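# Shelve labelled cartons onto rack boards A and B

## Task

Place each carton on the rack board written on its label, where A is the higher board and B the lower one. Each carton must rest flat on its bottom face and must not sit on another carton. Any carton that drops, or slides more than a few centimetres downward, means the task is failed.

## Robot and tools

Robot: two six-joint arms, left_arm and right_arm, each carrying a 140 mm two-finger gripper. Each arm rides its own carriage on one shared floor track. left_rail carries left_arm and is always the one further toward +y. right_rail carries right_arm. These names do not match left and right in the images. The left gripper's fingers can fold: a part held near the palm may be gripped loosely or slip, and pressing the fingertips into a surface bends them without much resistance. Grip with the outer quarter of the pads. The right gripper's fingers stay rigid.

Frame: one scene frame is fixed to the table. The table top is z = 0, +z is up, +x is the direction the arms face, and +y is to their left. The track runs along y at x = 0, and y = 0 is its middle. The table starts at x = 0.17 m. Each arm base sits at x = 0, y = its carriage position_m, z = 0.04 m. end_effector_position (m) is the point between the closed pads, and fingertips reach roughly 9 to 33 mm beyond it. The gripper's fingers point along its own +z and close along its y. A camera block sticks out about 10 cm toward the gripper's +x. Reported hand positions can be a few centimetres off.

execute_actions(actions, cameras): actions is a list holding one action, or an empty list to just get state and images. An action can contain:
- rows: up to 15 rows, each lasting one 1/30 s step. Every row has 18 numbers in [-1, 1] covering both arms. Order: left_arm shoulder pan, shoulder lift, elbow, wrist 1, wrist 2, wrist 3, gripper position, force_limit, speed, then the same nine numbers for right_arm. The six joint numbers are offsets from that arm's Joint targets as they stood when the call began, not from the row before. Scale: 1.0 = 1.481 rad for pan and lift, and 2.222 rad for elbow and the wrists. Sending the same offset in a new call moves the joint further. Gripper position is absolute: +1 is fully open, about -0.8 is where the pads touch, and -1 closes until blocked. force_limit runs from about 14 N at -1 to 58 N at +1. Gripper speed runs from about 30 mm/s at -1 to 250 mm/s at +1, and a faster close squeezes harder. To leave a gripper as it is, resend its last three numbers, because 0 is a real command.
- steps: 1 to 450 control steps, default 15. After the last row, the arm keeps heading toward that row's target.
- until: end the action early on rail conditions, e.g. {"left_rail": {"position_status": ["!=", "moving"]}}, or {"all": {"status": "ended"}}. Numeric conditions need a comparison operator.
- left_rail / right_rail: position_m is an absolute y in metres (left -0.8 to 1.5, right -1.5 to 0.8). Also speed_m_s (0.01 to 1) and acceleration_factor (0.1 to 1), or {"stop": true}. Keep the carriages at least 0.78 m apart. A drive carries its arm along, so let the carriage arrive before aiming the gripper at a scene point.

move(target, speed, blend, stop_force, zero, blocking, cameras): runs smooth joint paths. target is one 18-number row laid out as above, or a list of up to 15 such rows. Every row's offsets count from the same starting Joint targets, and the whole list shares 10 s. speed is in rad/s for the joint with the furthest to go: 0.01 to 3.14, default 0.5. blend, in rad, rounds the corners between waypoints. stop_force (4 to 120 N, for both arms) ends an arm's path when it feels that much push. Use a low speed with it, and leave it out when pulling away from a contact. zero (default true) re-zeroes the sensor before the move. blocking=false returns early, and you must then call wait or stop before sending rows. The result adds a move: line such as done, off_target, held, moving or fault, possibly with limits=held.

wait(seconds 0 to 10): lets time run with the last commands held. stop(): brakes a running move. zoom_image(camera, region [x0,y0,x1,y1] in pixels, at most 504x504): cameras are cam_low, cam_left_wrist and cam_right_wrist, each 672x504. zero_wrist_force(arm) re-zeroes that arm's wrist sensor. read_manual only gives licence text. finished_scene(scene 1 or 2) ends the scene, and it cannot be undone.

Reading results: Joint positions and Joint targets each have a block per arm: rail (m), then the six joints (rad). object_status: 0 moving, 2 stopped on something while closing (a good grip), 1 stopped while opening, 3 reached the commanded position or the pads met. position_measured is in counts: 3 is open, 230 is pads touching. Rail position_status can read moving, done, contact_stop, time_out, stopped, stopped_with_arm, stopped_for_other_arm or stopped_for_other_carriage. position_answer not_taken means you should resend the goal. Other lines: "joint command not followed" (the clearance check changed the command), "joint sent to its limit", wrist force and torque in the gripper's own axes, joint torques, and MOTOR HOT.

Avoid the following. Net force near 150 N or joint torques near the limits (wrists about 28 to 31 N m) cause a fault, and the arm halts for 10 s. Arms or carriages striking each other can end the scene. Do not drop parts, release them while moving, slam, or push hard. Anything that leaves the table fails the task. Holding loads or stretching an arm out heats the motors. Check that object_status reads 2 before lifting, and lower each carton gently onto its board.

Each tool is called after "Request:" as name(argument=value, ...), one argument or row to a line, values as JSON.

## Session

Request:
execute_actions(
  actions=[],
)

Scene clock: 0.00 s.
left_arm: end_effector_position=(+0.3563, +0.7786, +0.5790) position_measured=3 object_status=3 end_effector_quat_wxyz=(+0.000, +0.000, +1.000, +0.000) | right_arm: end_effector_position=(+0.3563, -0.6214, +0.5790) position_measured=3 object_status=3 end_effector_quat_wxyz=(+0.000, +0.000, +1.000, +0.000)
Joint positions: left_arm=[0.7 -0.281 -2.157 1.821 -1.235 -1.571 -0.28] | right_arm=[-0.7 -0.281 -2.157 1.821 -1.235 -1.571 -0.28]
Joint velocities: within noise
Joint torques (N m): no reading
Wrist force (N): no reading
Wrist torque (N m): no reading
Wrist force, peak (N): no reading
Joint targets: left_arm=[0.700 -0.280 -2.157 1.821 -1.235 -1.571 -0.280] | right_arm=[-0.700 -0.281 -2.157 1.821 -1.235 -1.571 -0.280]
Tool commands: left_gripper/position=+1.0 left_gripper/force_limit=+1.0 left_gripper/speed=+1.0 right_gripper/position=+1.0 right_gripper/force_limit=+1.0 right_gripper/speed=+1.0
left_rail: position_m=0.700 position_status=done
right_rail: position_m=-0.700 position_status=done

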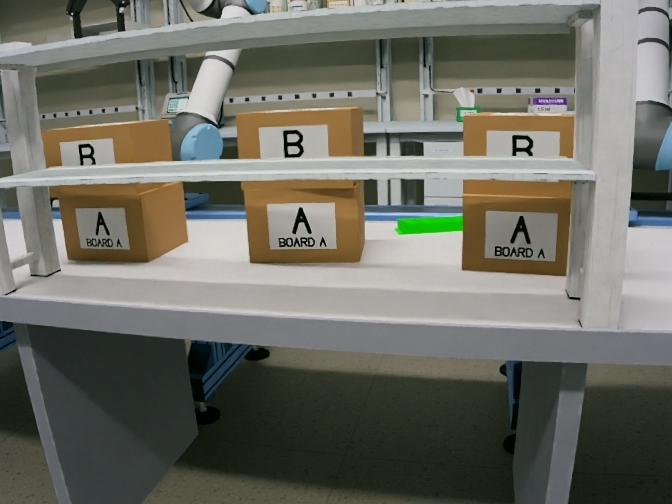

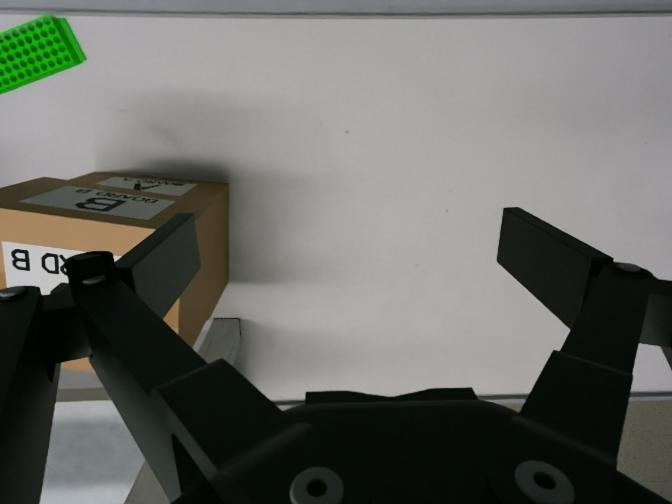

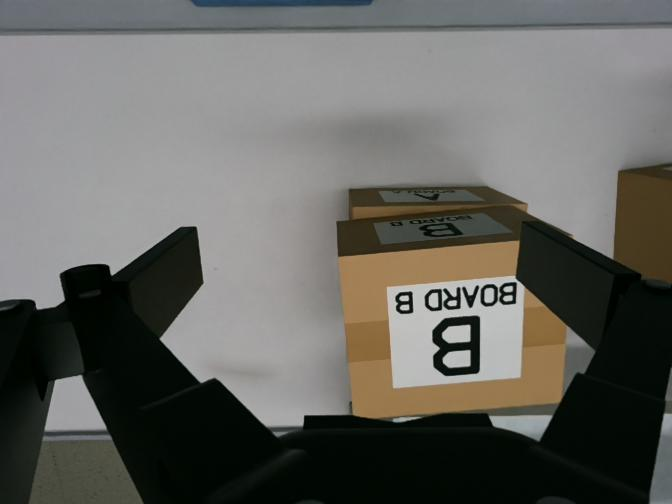

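Request:
zoom_image(
  camera="cam_low",
  region=[0, 0, 340, 340],
)

Request:
zoom_image(
  camera="cam_low",
  region=[332, 0, 672, 340],
)

Request:
zoom_image(
  camera="cam_left_wrist",
  region=[0, 0, 300, 300],
)

Request:
zoom_image(
  camera="cam_right_wrist",
  region=[300, 120, 672, 480],
)

Scaled by 1.482.

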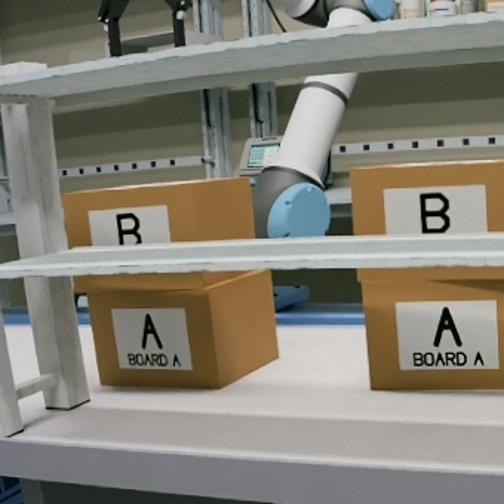

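Scaled by 1.482.

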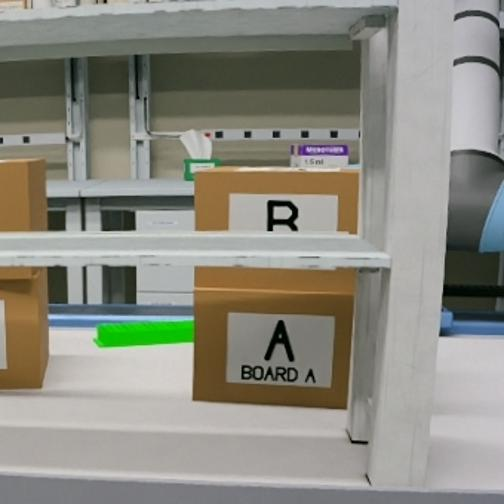

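Scaled by 1.680.

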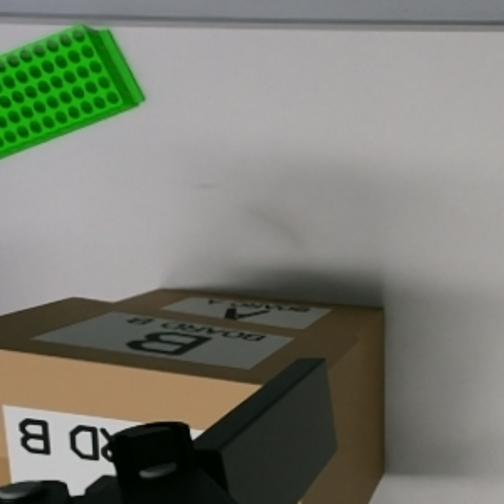

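Scaled by 1.355.

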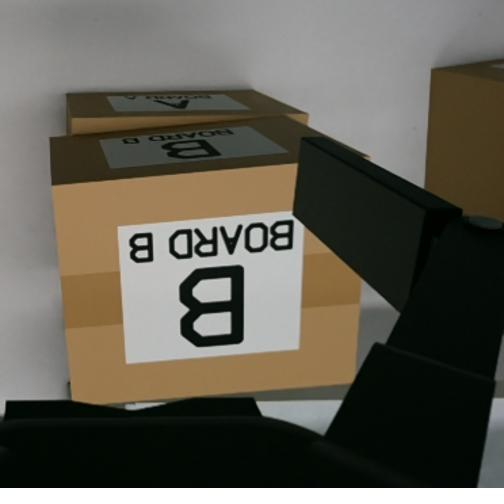

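Request:
move(
  target=[0, 0, 0, -0.2835, 0, 0, 1, 1, 1, 0, 0, 0, -0.2835, 0, 0, 1, 1, 1],
  speed=0.6,
)

Scene clock: 309.00 s.
left_arm: end_effector_position=(+0.5270, +0.7294, +0.7149) position_measured=3 object_status=3 end_effector_quat_wxyz=(+0.298, +0.000, +0.951, -0.086) | right_arm: end_effector_position=(+0.5270, -0.6706, +0.7149) position_measured=3 object_status=3 end_effector_quat_wxyz=(+0.298, +0.000, +0.951, -0.086)
Joint positions: left_arm=[0.7 -0.281 -2.157 1.821 -1.865 -1.571 -0.28] | right_arm=[-0.7 -0.281 -2.157 1.821 -1.865 -1.571 -0.28]
Joint velocities: within noise
Joint torques (N m): left_arm=[-0.47 4.18 -49.78 -9.54 0.21 -0.21] | right_arm=[-0.5 3.46 -41.77 -10.99 0.33 0.44]
Wrist force (N): left_arm=[0.0 0.6 -0.1] | right_arm=[0.7 0.3 0.8]
Wrist torque (N m): left_arm=[0.16 0.09 -0.09] | right_arm=[-0.05 -0.10 -0.25]
Wrist force, peak (N): left_arm=[-0.5 0.0 -1.0] | right_arm=[1.0 -0.1 1.1]
Joint targets: left_arm=[0.700 -0.280 -2.157 1.821 -1.865 -1.571 -0.280] | right_arm=[-0.700 -0.281 -2.157 1.821 -1.865 -1.571 -0.280]
left_rail: position_m=0.700 position_status=done
right_rail: position_m=-0.700 position_status=done
move: done
camera_calibration:
cam_left_wrist: T_world_to_cam=[[0.0424577, 0.988202, -0.147155, -0.628969], [0.582549, 0.0951735, 0.807205, -0.957355], [0.811686, -0.119997, -0.571635, 0.251254], [0, 0, 0, 1]] pos_world=[0.380471, 0.742813, 0.823851]
cam_right_wrist: T_world_to_cam=[[0.0622052, 0.988202, -0.139958, 0.736974], [0.605513, 0.074108, 0.792378, -0.834054], [0.793401, -0.134036, -0.593759, 0.0925882], [0, 0, 0, 1]] pos_world=[0.385727, -0.654059, 0.819006]

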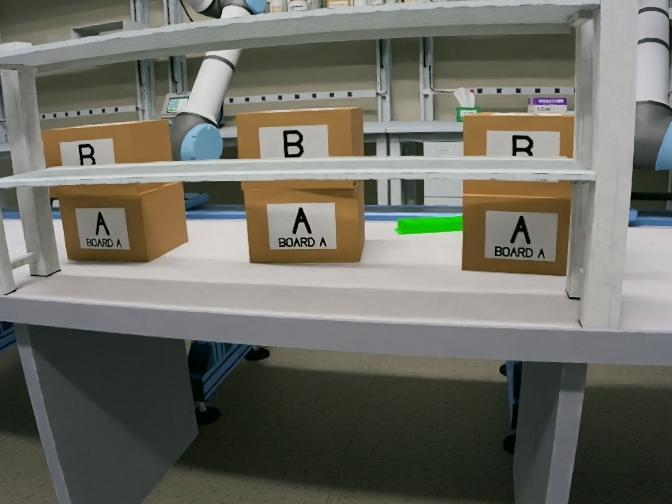

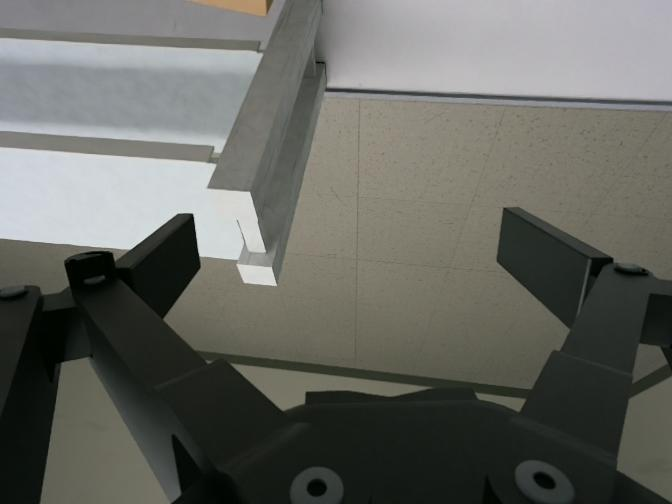

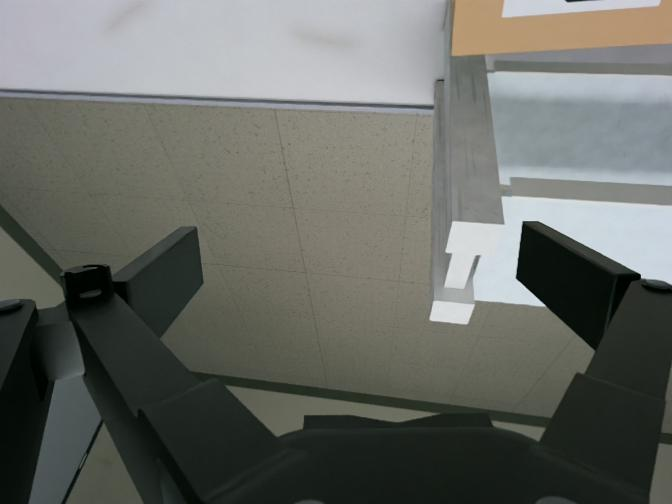

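Request:
zoom_image(
  camera="cam_left_wrist",
  region=[0, 0, 340, 300],
)

Request:
zoom_image(
  camera="cam_right_wrist",
  region=[372, 0, 672, 340],
)

Scaled by 1.482.

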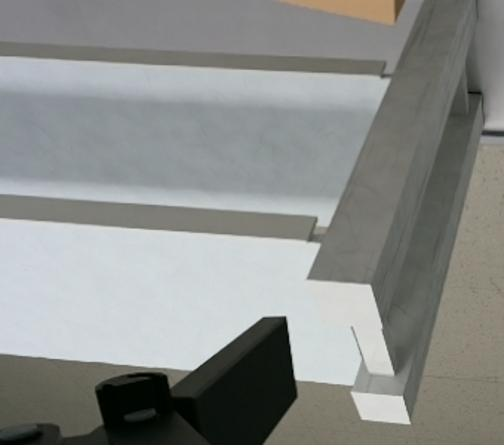

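Scaled by 1.482.

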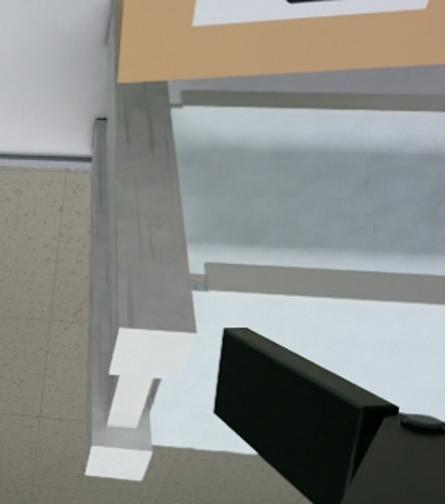

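Request:
execute_actions(
  actions=[
    {"left_rail": {"position_m": 0.85}, "right_rail": {"position_m": -1.15}, "steps": 120, "until": {"all": {"status": "ended"}}},
  ],
  cameras=[],
)

Request:
move(
  target=[0.1897, -0.04, 0.3731, 0.6441, -1.0603, 0.126, 1, 1, 1, 0.1897, -0.04, 0.3731, 0.6441, 1.0603, 0.126, 1, 1, 1],
  speed=1.0,
)

Scene clock: 665.93 s.
left_arm: end_effector_position=(+0.5270, +0.8794, +0.7150) position_measured=3 object_status=3 end_effector_quat_wxyz=(+0.298, +0.000, +0.951, -0.086) | right_arm: end_effector_position=(+0.5270, -1.1205, +0.7150) position_measured=3 object_status=3 end_effector_quat_wxyz=(+0.298, +0.000, +0.951, -0.086) end_effector_velocity=(+0.000, -0.001, +0.000) end_effector_angular_velocity=(+0.000, +0.000, +0.002)
Joint positions: left_arm=[0.85 -0.281 -2.157 1.821 -1.865 -1.571 -0.28] | right_arm=[-1.15 -0.281 -2.157 1.821 -1.865 -1.571 -0.28]
Joint velocities: left_arm=[within noise] | right_arm=[-0.001 0.001 0 0 0 0 -0.001]
Joint torques (N m): left_arm=[-1.85 3.62 -46.87 -7.86 0.12 -0.51] | right_arm=[-1.33 5.8 -39.5 -9.6 0.63 0.23]
Wrist force (N): left_arm=[0.3 0.6 -0.1] | right_arm=[0.7 0.4 0.8]
Wrist torque (N m): left_arm=[0.15 0.02 -0.09] | right_arm=[-0.04 -0.10 -0.26]
Wrist force, peak (N): left_arm=[0.1 2.0 -0.7] | right_arm=[0.2 2.2 0.4]
Joint targets: left_arm=[0.850 -0.280 -2.157 1.821 -1.865 -1.571 -0.280] | right_arm=[-1.150 -0.281 -2.157 1.821 -1.865 -1.571 -0.280]
Tool commands: left_gripper/position=+1.0 left_gripper/force_limit=+1.0 left_gripper/speed=+1.0 right_gripper/position=+1.0 right_gripper/force_limit=+1.0 right_gripper/speed=+1.0
left_rail: position_m=0.850 position_status=done
right_rail: position_m=-1.150 position_status=done
No camera images: "cameras" was empty.

every number of target must lie in its column's range; nothing of the call was run

Request:
move(
  target=[0.1897, -0.04, 0.3731, 0.6441, -1.0, 0.126, 1, 1, 1, 0.1897, -0.04, 0.3731, 0.6441, 1.0, 0.126, 1, 1, 1],
  speed=1.0,
)

Scene clock: 673.87 s.
left_arm: end_effector_position=(+0.2522, +0.7052, +0.4992) position_measured=3 object_status=3 end_effector_quat_wxyz=(-0.210, -0.072, +0.878, -0.424) | right_arm: end_effector_position=(+0.3103, -0.6904, +0.5070) position_measured=3 object_status=3 end_effector_quat_wxyz=(-0.165, +0.166, +0.783, +0.576)
Joint positions: left_arm=[0.85 -0.159 -2.182 2.178 -1.25 -2.522 -0.159] | right_arm=[-1.15 -0.125 -2.19 2.279 -1.075 -0.344 -0.126]
Joint velocities: within noise
Joint torques (N m): left_arm=[-14.61 21.71 -63.77 -7.83 0.65 -1.85] | right_arm=[12.93 -7.64 -35.94 0.6 6.99 3.18]
Wrist force (N): left_arm=[-0.5 1.0 0.0] | right_arm=[0.0 0.7 0.1]
Wrist torque (N m): left_arm=[0.00 0.06 0.38] | right_arm=[0.34 -0.18 0.18]
Wrist force, peak (N): left_arm=[-2.5 9.3 8.2] | right_arm=[-0.2 -4.4 -1.2]
Joint targets: left_arm=[0.850 -0.159 -2.182 2.178 -1.250 -2.522 -0.159] | right_arm=[-1.150 -0.125 -2.190 2.279 -1.075 -0.344 -0.126]
left_rail: position_m=0.850 position_status=done
right_rail: position_m=-1.150 position_status=done
move: held (left_arm; a check stopped the path), off_target (right_arm; braked when a check withheld steps of left_arm); limits=held; left_arm: the wrist 2 is farthest, 1.271 rad from its target; right_arm: the wrist 2 is farthest, 0.995 rad from its target
joint command not followed: on one or more control steps a check withheld the commanded joint targets of the left arm, and it was not sent them on those steps.
cause: the commanded joint targets, or the way to them, would bring two parts of the arm too close to each other (its gripper and another part of the arm, with joints 5 (wrist 1) to 7 (wrist 3) between them).
camera_calibration:
cam_left_wrist: T_world_to_cam=[[-0.298001, 0.643794, -0.704787, -0.0180736], [0.954511, 0.208901, -0.212767, -0.285695], [0.0102524, -0.736131, -0.676761, 1.03715], [0, 0, 0, 1]] pos_world=[0.256679, 0.8348, 0.628381]
cam_right_wrist: T_world_to_cam=[[0.470488, 0.266463, 0.841212, -0.381581], [0.855883, -0.369779, -0.361562, -0.335813], [0.21472, 0.89009, -0.402038, 0.927834], [0, 0, 0, 1]] pos_world=[0.267722, -0.848356, 0.572597]

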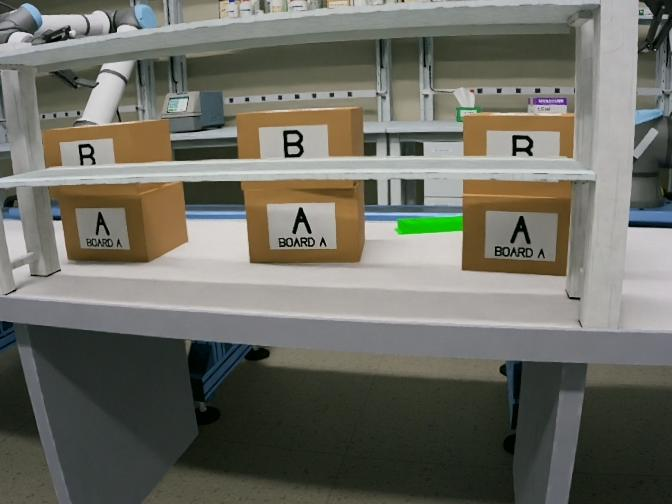

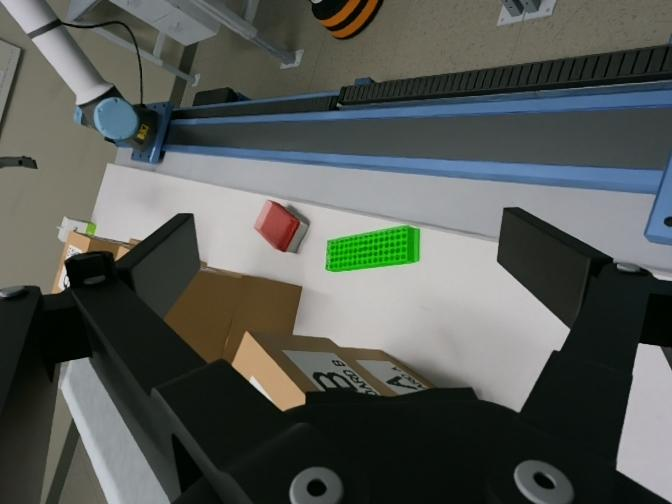

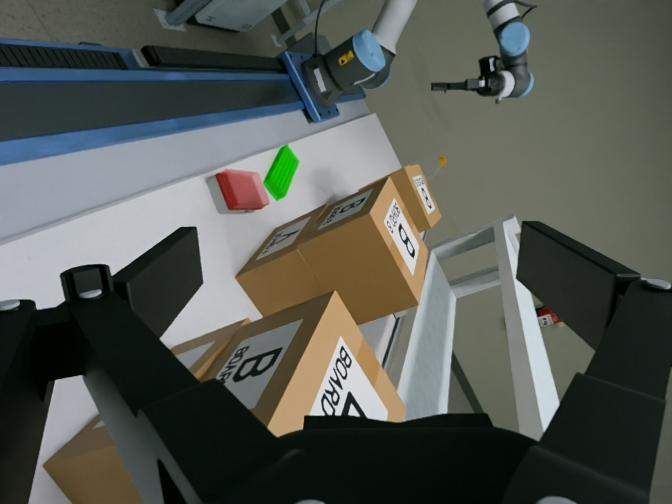

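Request:
move(
  target=[1.0, 0.413, -0.98, -0.144, 0.4284, 0.0716, 1, 1, 1, 0.0844, -0.0178, 0.167, 0.2886, 0.5081, 0.0567, 1, 1, 1],
  speed=1.2,
  cameras=["cam_right_wrist"],
)

Scene clock: 745.80 s.
left_arm: end_effector_position=(-0.0851, +1.2241, +1.5240) position_measured=3 object_status=3 end_effector_quat_wxyz=(+0.557, -0.435, +0.559, +0.434) | right_arm: end_effector_position=(+0.3910, -0.7351, +0.3500) position_measured=3 object_status=3 end_effector_quat_wxyz=(-0.271, +0.653, +0.270, +0.653)
Joint positions: left_arm=[0.85 1.322 -1.571 0.001 -1.57 -1.57 0] | right_arm=[-1.15 0 -2.216 2.65 -0.433 0.785 0]
Joint velocities: within noise
Joint torques (N m): left_arm=[13.84 20.17 -14.65 -6.86 2.28 2.93] | right_arm=[11.53 0.08 -32.07 1.32 3.78 2.78]
Wrist force (N): left_arm=[0.2 1.1 -0.2] | right_arm=[-0.7 0.7 -1.2]
Wrist torque (N m): left_arm=[0.23 0.20 -0.26] | right_arm=[-0.02 -0.22 0.12]
Wrist force, peak (N): left_arm=[-1.8 2.9 -5.1] | right_arm=[-1.9 1.0 -1.6]
Joint targets: left_arm=[0.850 1.322 -1.571 0.001 -1.570 -1.570 0.000] | right_arm=[-1.150 0.000 -2.216 2.650 -0.433 0.785 0.000]
left_rail: position_m=0.850 position_status=done
right_rail: position_m=-1.150 position_status=done
move: done
camera_calibration:
cam_right_wrist: T_world_to_cam=[[0.697691, -0.716035, -0.0228274, -0.784184], [-0.237498, -0.201117, -0.95034, 0.279397], [0.675886, 0.668466, -0.310374, 0.51183], [0, 0, 0, 1]] pos_world=[0.267536, -0.847452, 0.40648]
Images, in order (width x height): cam_right_wrist 672x504.

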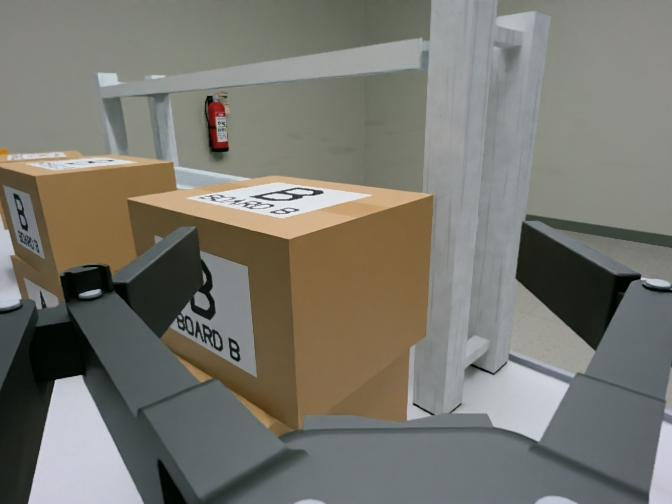

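Request:
zoom_image(
  camera="cam_right_wrist",
  region=[100, 150, 480, 450],
)

Scaled by 1.326.

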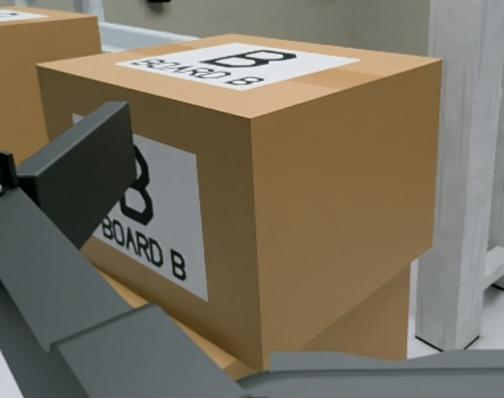

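Request:
zoom_image(
  camera="cam_right_wrist",
  region=[340, 0, 580, 180],
)

Request:
zoom_image(
  camera="cam_right_wrist",
  region=[80, 40, 340, 235],
)

Scaled by 2.100.

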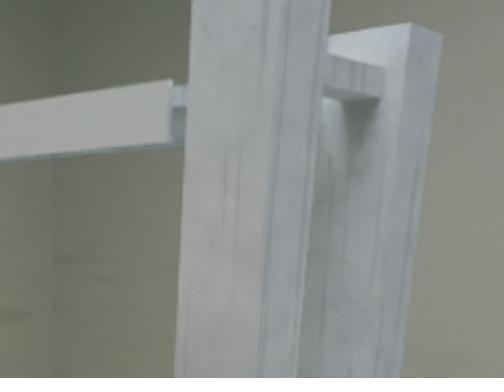

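Scaled by 1.938.

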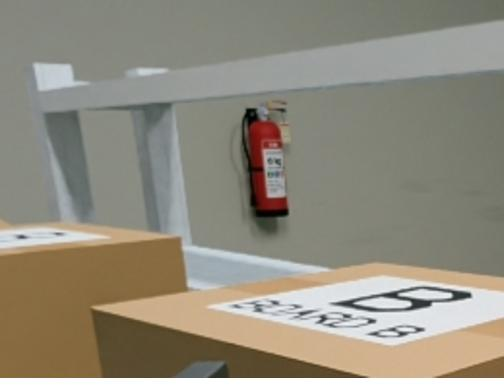

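Request:
execute_actions(
  actions=[
    {"left_rail": {"position_m": 1.15}, "steps": 120, "until": {"all": {"status": "ended"}}},
  ],
  cameras=[],
)

Request:
move(
  target=[1.0, 0.436, -1.0, -0.5122, 0.3533, 0.7069, 1, 1, 1, 0, 0, 0, 0, 0, -0.7069, 1, 1, 1],
  speed=1.2,
  cameras=[],
)

Request:
move(
  target=[0.2286, 0, -0.1931, 0, 0, 0, 1, 1, 1, 0, 0, 0, 0, 0, 0, 1, 1, 1],
  speed=1.0,
)

Scene clock: 963.13 s.
left_arm: end_effector_position=(-0.0852, +1.5240, +1.5240) position_measured=3 object_status=3 end_effector_quat_wxyz=(+0.557, -0.435, +0.558, +0.434) end_effector_velocity=(+0.000, +0.001, +0.000) end_effector_angular_velocity=(+0.001, +0.000, +0.001) | right_arm: end_effector_position=(+0.3910, -0.7351, +0.3500) position_measured=3 object_status=3 end_effector_quat_wxyz=(-0.271, +0.654, +0.270, +0.653)
Joint positions: left_arm=[1.15 1.322 -1.571 0.001 -1.57 -1.57 0] | right_arm=[-1.15 0 -2.216 2.65 -0.433 0.785 0]
Joint velocities: left_arm=[0.001 0 -0.001 0.001 -0.001 0 0] | right_arm=[within noise]
Joint torques (N m): left_arm=[-11.58 -21.51 -14.71 -0.92 1.16 2.7] | right_arm=[10.83 1.89 -38.77 0.03 3.19 2.75]
Wrist force (N): left_arm=[0.3 1.4 -0.1] | right_arm=[-0.8 0.5 -1.3]
Wrist torque (N m): left_arm=[0.30 0.17 -0.26] | right_arm=[-0.05 -0.21 0.12]
Wrist force, peak (N): left_arm=[0.0 0.5 -3.2] | right_arm=[-0.9 1.0 -1.4]
Joint targets: left_arm=[1.150 1.322 -1.571 0.001 -1.570 -1.570 0.000] | right_arm=[-1.150 0.000 -2.216 2.650 -0.433 0.785 0.000]
Tool commands: left_gripper/position=+1.0 left_gripper/force_limit=+1.0 left_gripper/speed=+1.0 right_gripper/position=+1.0 right_gripper/force_limit=+1.0 right_gripper/speed=+1.0
left_rail: position_m=1.150 position_status=done
right_rail: position_m=-1.150 position_status=done
No camera images: "cameras" was empty.

Scene clock: 966.10 s.
left_arm: end_effector_position=(+0.3071, +0.6020, +0.6990) position_measured=3 object_status=3 end_effector_quat_wxyz=(-0.280, +0.025, -0.593, +0.754) end_effector_velocity=(+0.000, +0.001, -0.003) end_effector_angular_velocity=(+0.003, +0.000, +0.003) | right_arm: end_effector_position=(+0.3910, -0.7351, +0.3500) position_measured=3 object_status=3 end_effector_quat_wxyz=(+0.270, +0.271, +0.653, +0.653)
Joint positions: left_arm=[1.15 2.804 -0.925 -2.221 -2.708 -0.785 1.57] | right_arm=[-1.15 0 -2.216 2.65 -0.433 0.785 -1.571]
Joint velocities: left_arm=[0 0.003 0.002 -0.005 -0.001 0.001 0.003] | right_arm=[within noise]
Joint torques (N m): left_arm=[10.31 18.46 43.77 0.26 1.57 2.89] | right_arm=[8.53 1.18 -43.17 -0.67 2.78 -2.28]
Wrist force (N): left_arm=[-0.7 2.2 -0.1] | right_arm=[0.5 0.9 0.3]
Wrist torque (N m): left_arm=[0.20 0.27 0.27] | right_arm=[0.35 -0.28 0.03]
Wrist force, peak (N): left_arm=[0.2 11.4 -4.7] | right_arm=[-0.7 0.9 -1.4]
Joint targets: left_arm=[1.150 2.804 -0.925 -2.221 -2.708 -0.785 1.570] | right_arm=[-1.150 0.000 -2.216 2.650 -0.433 0.785 -1.571]
left_rail: position_m=1.150 position_status=done
right_rail: position_m=-1.150 position_status=done
move: done
No camera images: "cameras" was empty.

Scene clock: 967.27 s.
left_arm: end_effector_position=(+0.3909, +0.7350, +0.3504) position_measured=3 object_status=3 end_effector_quat_wxyz=(+0.271, -0.270, +0.653, -0.653) | right_arm: end_effector_position=(+0.3910, -0.7351, +0.3500) position_measured=3 object_status=3 end_effector_quat_wxyz=(+0.270, +0.271, +0.653, +0.653)
Joint positions: left_arm=[1.15 3.142 -0.925 -2.65 -2.708 -0.785 1.57] | right_arm=[-1.15 0 -2.216 2.65 -0.433 0.785 -1.571]
Joint velocities: within noise
Joint torques (N m): left_arm=[14.4 -14.54 34.19 1.73 0.75 2.74] | right_arm=[9.79 2.36 -45.33 -0.95 2.66 -2.07]
Wrist force (N): left_arm=[-1.0 1.8 0.1] | right_arm=[0.3 1.0 0.7]
Wrist torque (N m): left_arm=[0.12 0.27 0.35] | right_arm=[0.35 -0.24 0.03]
Wrist force, peak (N): left_arm=[-1.7 7.3 -2.0] | right_arm=[0.5 1.3 0.4]
Joint targets: left_arm=[1.150 3.142 -0.925 -2.650 -2.708 -0.785 1.570] | right_arm=[-1.150 0.000 -2.216 2.650 -0.433 0.785 -1.571]
left_rail: position_m=1.150 position_status=done
right_rail: position_m=-1.150 position_status=done
move: done
camera_calibration:
cam_left_wrist: T_world_to_cam=[[-0.010888, 0.0140339, -0.999842, 0.353324], [0.426576, 0.904416, 0.00804919, -0.838204], [0.904386, -0.426421, -0.0158338, 0.148281], [0, 0, 0, 1]] pos_world=[0.227301, 0.816357, 0.362363]
cam_right_wrist: T_world_to_cam=[[0.00744943, -0.0250305, 0.999659, -0.364176], [0.452892, -0.891195, -0.0256896, -0.821427], [0.891534, 0.452928, 0.0046972, 0.158783], [0, 0, 0, 1]] pos_world=[0.23317, -0.813085, 0.342203]

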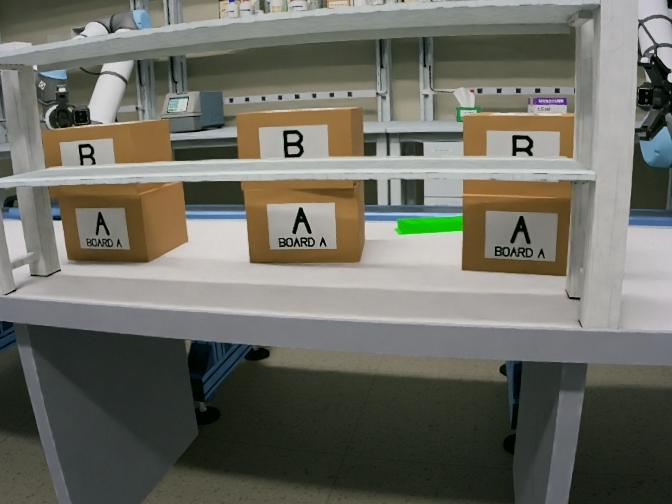

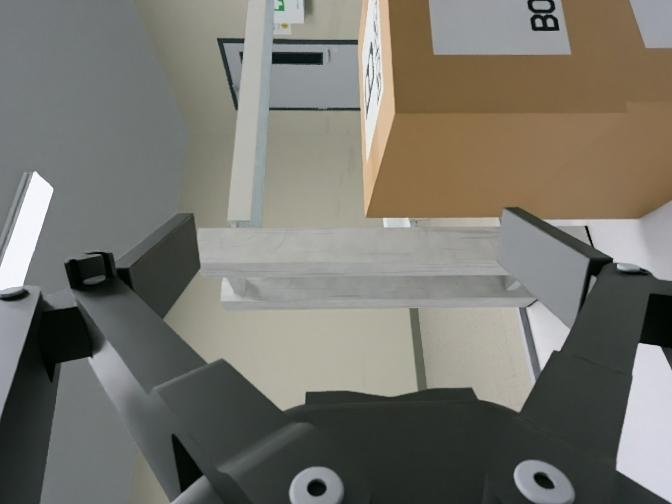

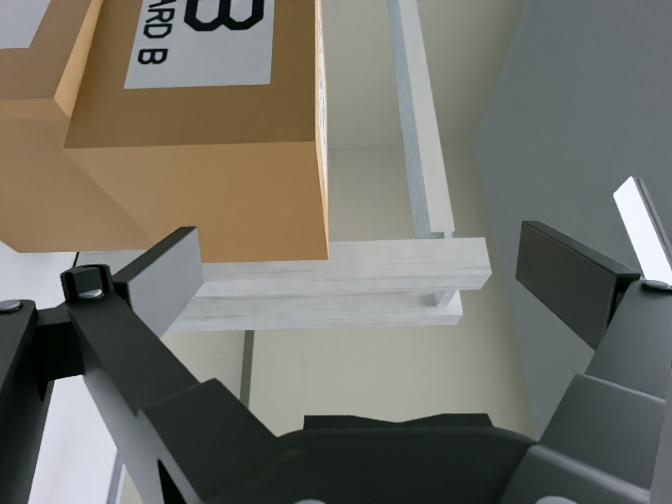

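Request:
zoom_image(
  camera="cam_left_wrist",
  region=[340, 0, 672, 250],
)

Request:
zoom_image(
  camera="cam_right_wrist",
  region=[0, 0, 350, 270],
)

Scaled by 1.518.

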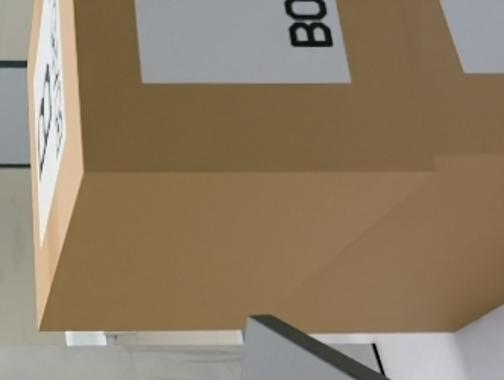

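Scaled by 1.440.

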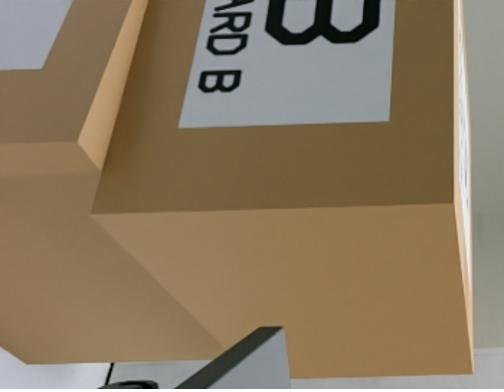

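Request:
zoom_image(
  camera="cam_low",
  region=[220, 90, 400, 280],
)

Request:
zoom_image(
  camera="cam_low",
  region=[440, 90, 640, 340],
)

Request:
zoom_image(
  camera="cam_low",
  region=[0, 90, 220, 310],
)

Scaled by 2.653.

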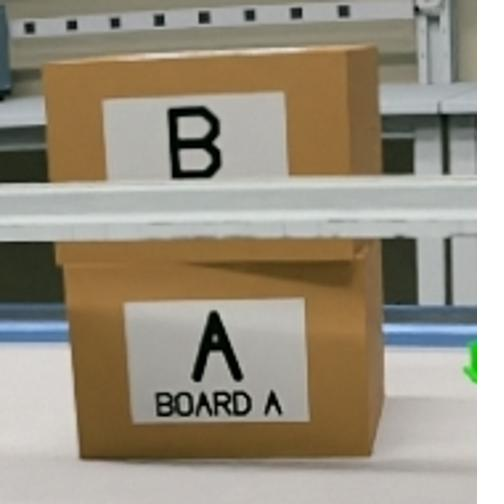

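Scaled by 2.016.

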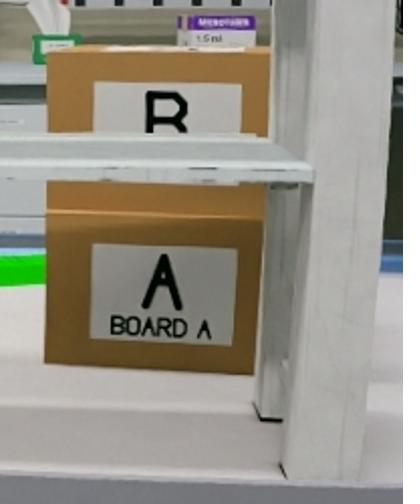

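Scaled by 2.291.

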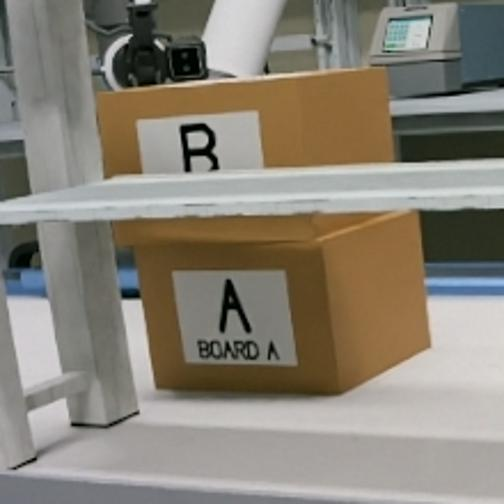

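Request:
move(
  target=[0, 0.0702, 0.0937, -0.1405, 0, 0, -1, 1, 0, 0, -0.0702, -0.0937, 0.1405, 0, 0, -0.286, 1, 0],
  speed=0.6,
  cameras=[],
)

Request:
execute_actions(
  actions=[
    {"left_rail": {"position_m": 0.128, "speed_m_s": 0.6}, "right_rail": {"position_m": -1.118, "speed_m_s": 0.6}, "steps": 200, "until": {"all": {"status": "ended"}}},
  ],
)

Scene clock: 1123.47 s.
left_arm: end_effector_position=(+0.3907, +0.7351, +0.4802) position_measured=233 object_status=0 end_effector_quat_wxyz=(+0.271, -0.271, +0.653, -0.653) | right_arm: end_effector_position=(+0.3909, -0.7351, +0.4799) position_measured=165 object_status=3 end_effector_quat_wxyz=(+0.270, +0.271, +0.653, +0.653)
Joint positions: left_arm=[1.15 3.142 -0.821 -2.442 -3.02 -0.785 1.57] | right_arm=[-1.15 0 -2.32 2.442 -0.121 0.785 -1.571]
Joint velocities: within noise
Joint torques (N m): left_arm=[9.92 10.36 63.07 -0.57 -2.22 2.53] | right_arm=[6.72 3.51 -51.02 1.5 2.35 -2.1]
Wrist force (N): left_arm=[-0.9 1.7 0.0] | right_arm=[0.5 1.0 -0.1]
Wrist torque (N m): left_arm=[0.02 0.22 0.36] | right_arm=[0.37 -0.28 0.03]
Wrist force, peak (N): left_arm=[-0.8 4.4 -0.1] | right_arm=[0.7 3.2 0.1]
Joint targets: left_arm=[1.150 3.142 -0.821 -2.442 -3.020 -0.785 1.570] | right_arm=[-1.150 0.000 -2.320 2.442 -0.121 0.785 -1.571]
left_rail: position_m=1.150 position_status=done
right_rail: position_m=-1.150 position_status=done
move: done
No camera images: "cameras" was empty.

Scene clock: 1126.33 s.
left_arm: end_effector_position=(+0.3907, -0.2867, +0.4803) position_measured=233 object_status=3 end_effector_quat_wxyz=(+0.271, -0.271, +0.653, -0.653) end_effector_velocity=(+0.001, -0.001, +0.001) end_effector_angular_velocity=(+0.001, -0.003, +0.001) | right_arm: end_effector_position=(+0.3909, -0.7031, +0.4800) position_measured=165 object_status=3 end_effector_quat_wxyz=(+0.270, +0.271, +0.653, +0.653)
Joint positions: left_arm=[0.128 3.142 -0.821 -2.442 -3.02 -0.785 1.57] | right_arm=[-1.118 0 -2.32 2.442 -0.121 0.785 -1.571]
Joint velocities: left_arm=[-0.001 0.001 -0.001 0.001 0.002 0 0.001] | right_arm=[within noise]
Joint torques (N m): left_arm=[11.27 5.45 58.39 0.45 -2.25 2.27] | right_arm=[6.68 4.31 -46.47 0.4 2.23 -2.1]
Wrist force (N): left_arm=[-1.0 1.7 -0.3] | right_arm=[0.7 1.0 0.2]
Wrist torque (N m): left_arm=[0.03 0.25 0.37] | right_arm=[0.36 -0.31 0.02]
Wrist force, peak (N): left_arm=[-2.4 1.7 -1.4] | right_arm=[1.6 0.9 0.8]
Joint targets: left_arm=[0.128 3.142 -0.821 -2.442 -3.020 -0.785 1.570] | right_arm=[-1.118 0.000 -2.320 2.442 -0.121 0.785 -1.571]
Tool commands: left_gripper/position=-1.0 left_gripper/force_limit=+1.0 left_gripper/speed=+0.0 right_gripper/position=-0.286 right_gripper/force_limit=+1.0 right_gripper/speed=+0.0
left_rail: position_m=0.128 speed_m_s=0.60 position_status=done
right_rail: position_m=-1.118 speed_m_s=0.60 position_status=done
camera_calibration:
cam_left_wrist: T_world_to_cam=[[-0.0111133, 0.0140269, -0.99984, 0.497591], [0.426373, 0.904512, 0.00795038, 0.0851725], [0.904479, -0.426216, -0.0160328, -0.285121], [0, 0, 0, 1]] pos_world=[0.227101, -0.205542, 0.492263]
cam_right_wrist: T_world_to_cam=[[0.00744943, -0.0250305, 0.999659, -0.49333], [0.452892, -0.891195, -0.0256896, -0.789524], [0.891534, 0.452928, 0.0046972, 0.143767], [0, 0, 0, 1]] pos_world=[0.23307, -0.781085, 0.472203]

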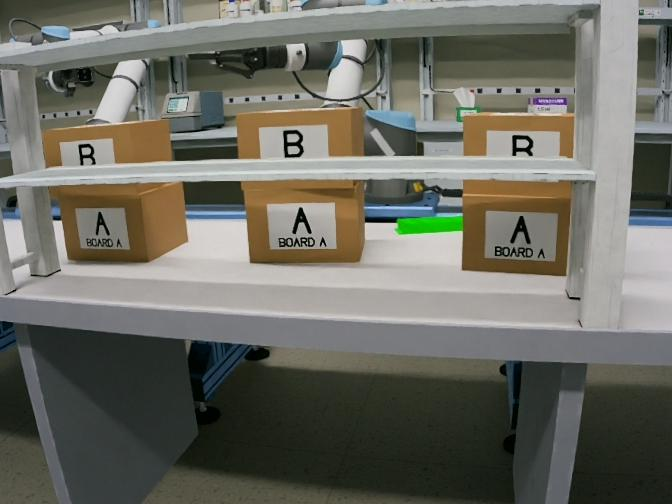

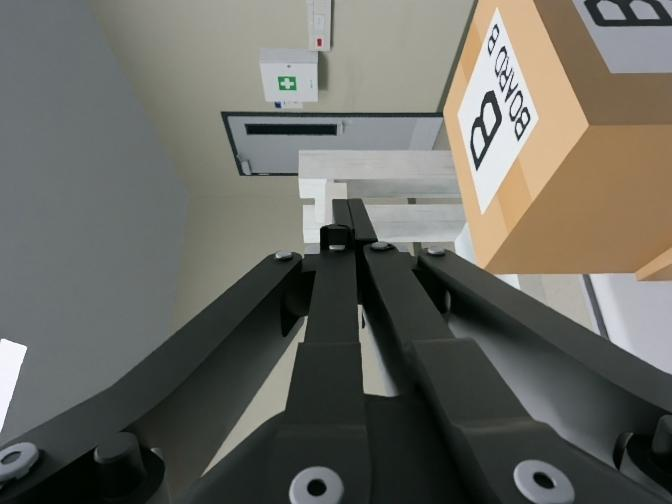

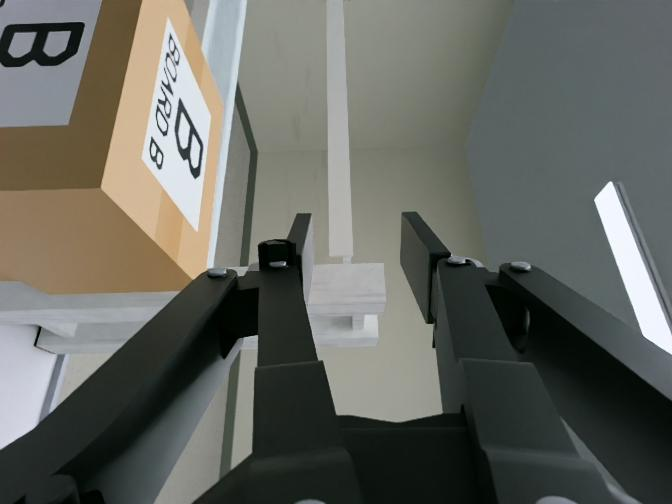

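Request:
zoom_image(
  camera="cam_right_wrist",
  region=[0, 0, 320, 320],
)

Request:
zoom_image(
  camera="cam_left_wrist",
  region=[400, 0, 672, 300],
)

Scaled by 1.575.

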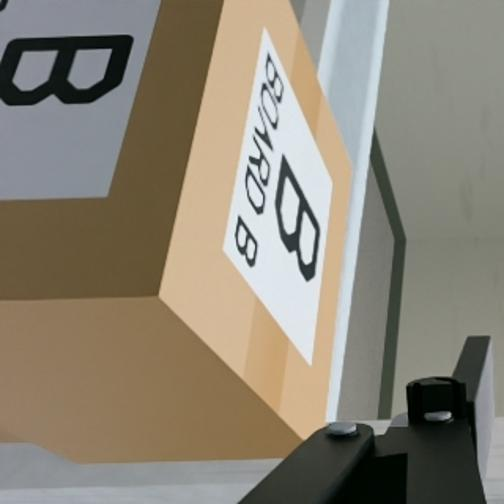

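Scaled by 1.680.

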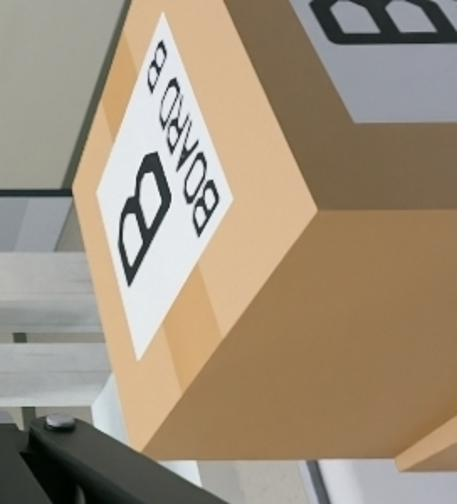

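Request:
execute_actions(
  actions=[
    {"left_rail": {"position_m": 0.618, "speed_m_s": 0.2}, "right_rail": {"position_m": -0.628, "speed_m_s": 0.2}, "steps": 200, "until": {"all": {"status": "ended"}}},
  ],
)

Scene clock: 1224.73 s.
left_arm: end_effector_position=(+0.3907, +0.2030, +0.4803) position_measured=233 object_status=3 end_effector_quat_wxyz=(+0.271, -0.271, +0.653, -0.653) end_effector_velocity=(-0.001, +0.001, +0.002) end_effector_angular_velocity=(+0.000, -0.003, +0.000) | right_arm: end_effector_position=(+0.3909, -0.2132, +0.4800) position_measured=165 object_status=3 end_effector_quat_wxyz=(+0.270, +0.271, +0.653, +0.653) end_effector_velocity=(+0.000, +0.002, -0.001) end_effector_angular_velocity=(+0.001, +0.003, +0.002)
Joint positions: left_arm=[0.618 3.142 -0.821 -2.442 -3.02 -0.785 1.57] | right_arm=[-0.628 0 -2.32 2.442 -0.121 0.785 -1.571]
Joint velocities: left_arm=[0.001 0 0.003 0.001 -0.001 0 0] | right_arm=[0.001 0.001 0.002 0 0 0 0.002]
Joint torques (N m): left_arm=[10.81 2.76 47.97 2.99 -1.91 1.91] | right_arm=[4.59 7.45 -36.5 -1.4 1.65 -1.77]
Wrist force (N): left_arm=[-0.8 1.9 0.0] | right_arm=[0.1 1.0 0.0]
Wrist torque (N m): left_arm=[0.06 0.21 0.36] | right_arm=[0.37 -0.19 0.03]
Wrist force, peak (N): left_arm=[-1.9 1.8 -1.1] | right_arm=[1.7 0.9 1.0]
Joint targets: left_arm=[0.618 3.142 -0.821 -2.442 -3.020 -0.785 1.570] | right_arm=[-0.628 0.000 -2.320 2.442 -0.121 0.785 -1.571]
Tool commands: left_gripper/position=-1.0 left_gripper/force_limit=+1.0 left_gripper/speed=+0.0 right_gripper/position=-0.286 right_gripper/force_limit=+1.0 right_gripper/speed=+0.0
left_rail: position_m=0.618 speed_m_s=0.20 position_status=done
right_rail: position_m=-0.628 speed_m_s=0.20 position_status=done
camera_calibration:
cam_left_wrist: T_world_to_cam=[[-0.0111133, 0.0140269, -0.99984, 0.49072], [0.426373, 0.904512, 0.00795038, -0.357858], [0.904479, -0.426216, -0.0160328, -0.0763601], [0, 0, 0, 1]] pos_world=[0.227101, 0.284258, 0.492263]
cam_right_wrist: T_world_to_cam=[[0.00744943, -0.0250305, 0.999659, -0.481067], [0.452892, -0.891195, -0.0256896, -0.352927], [0.891534, 0.452928, 0.0046972, -0.0781223], [0, 0, 0, 1]] pos_world=[0.23307, -0.291185, 0.472203]

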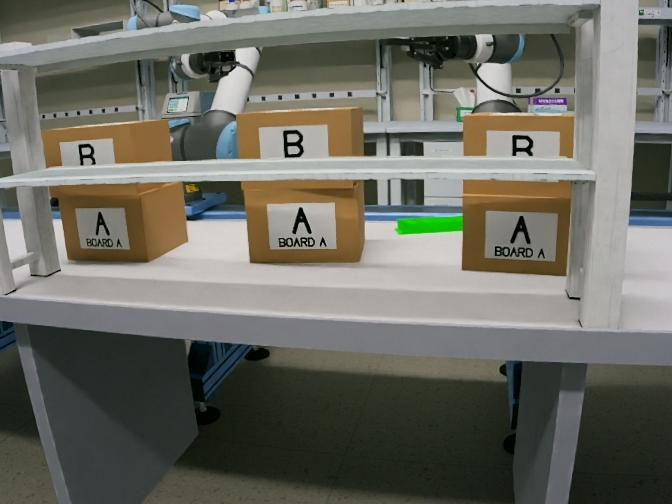

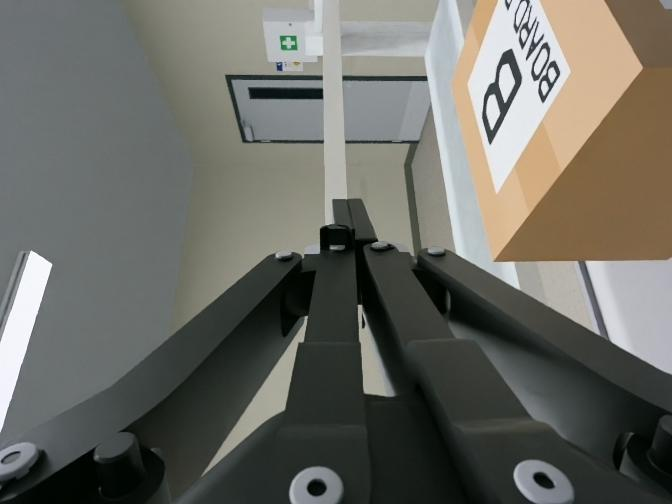

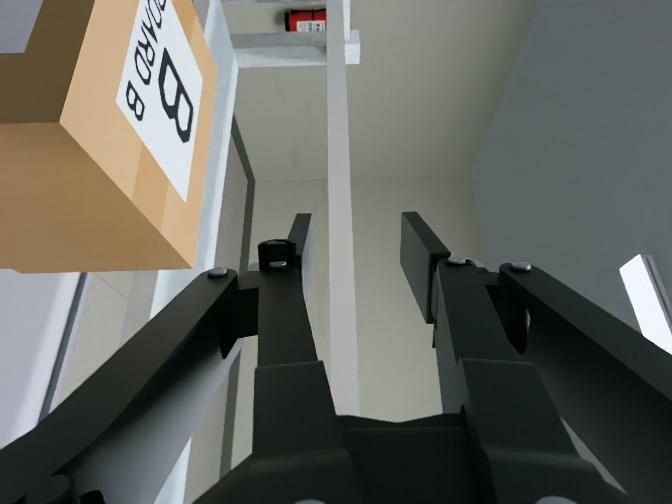

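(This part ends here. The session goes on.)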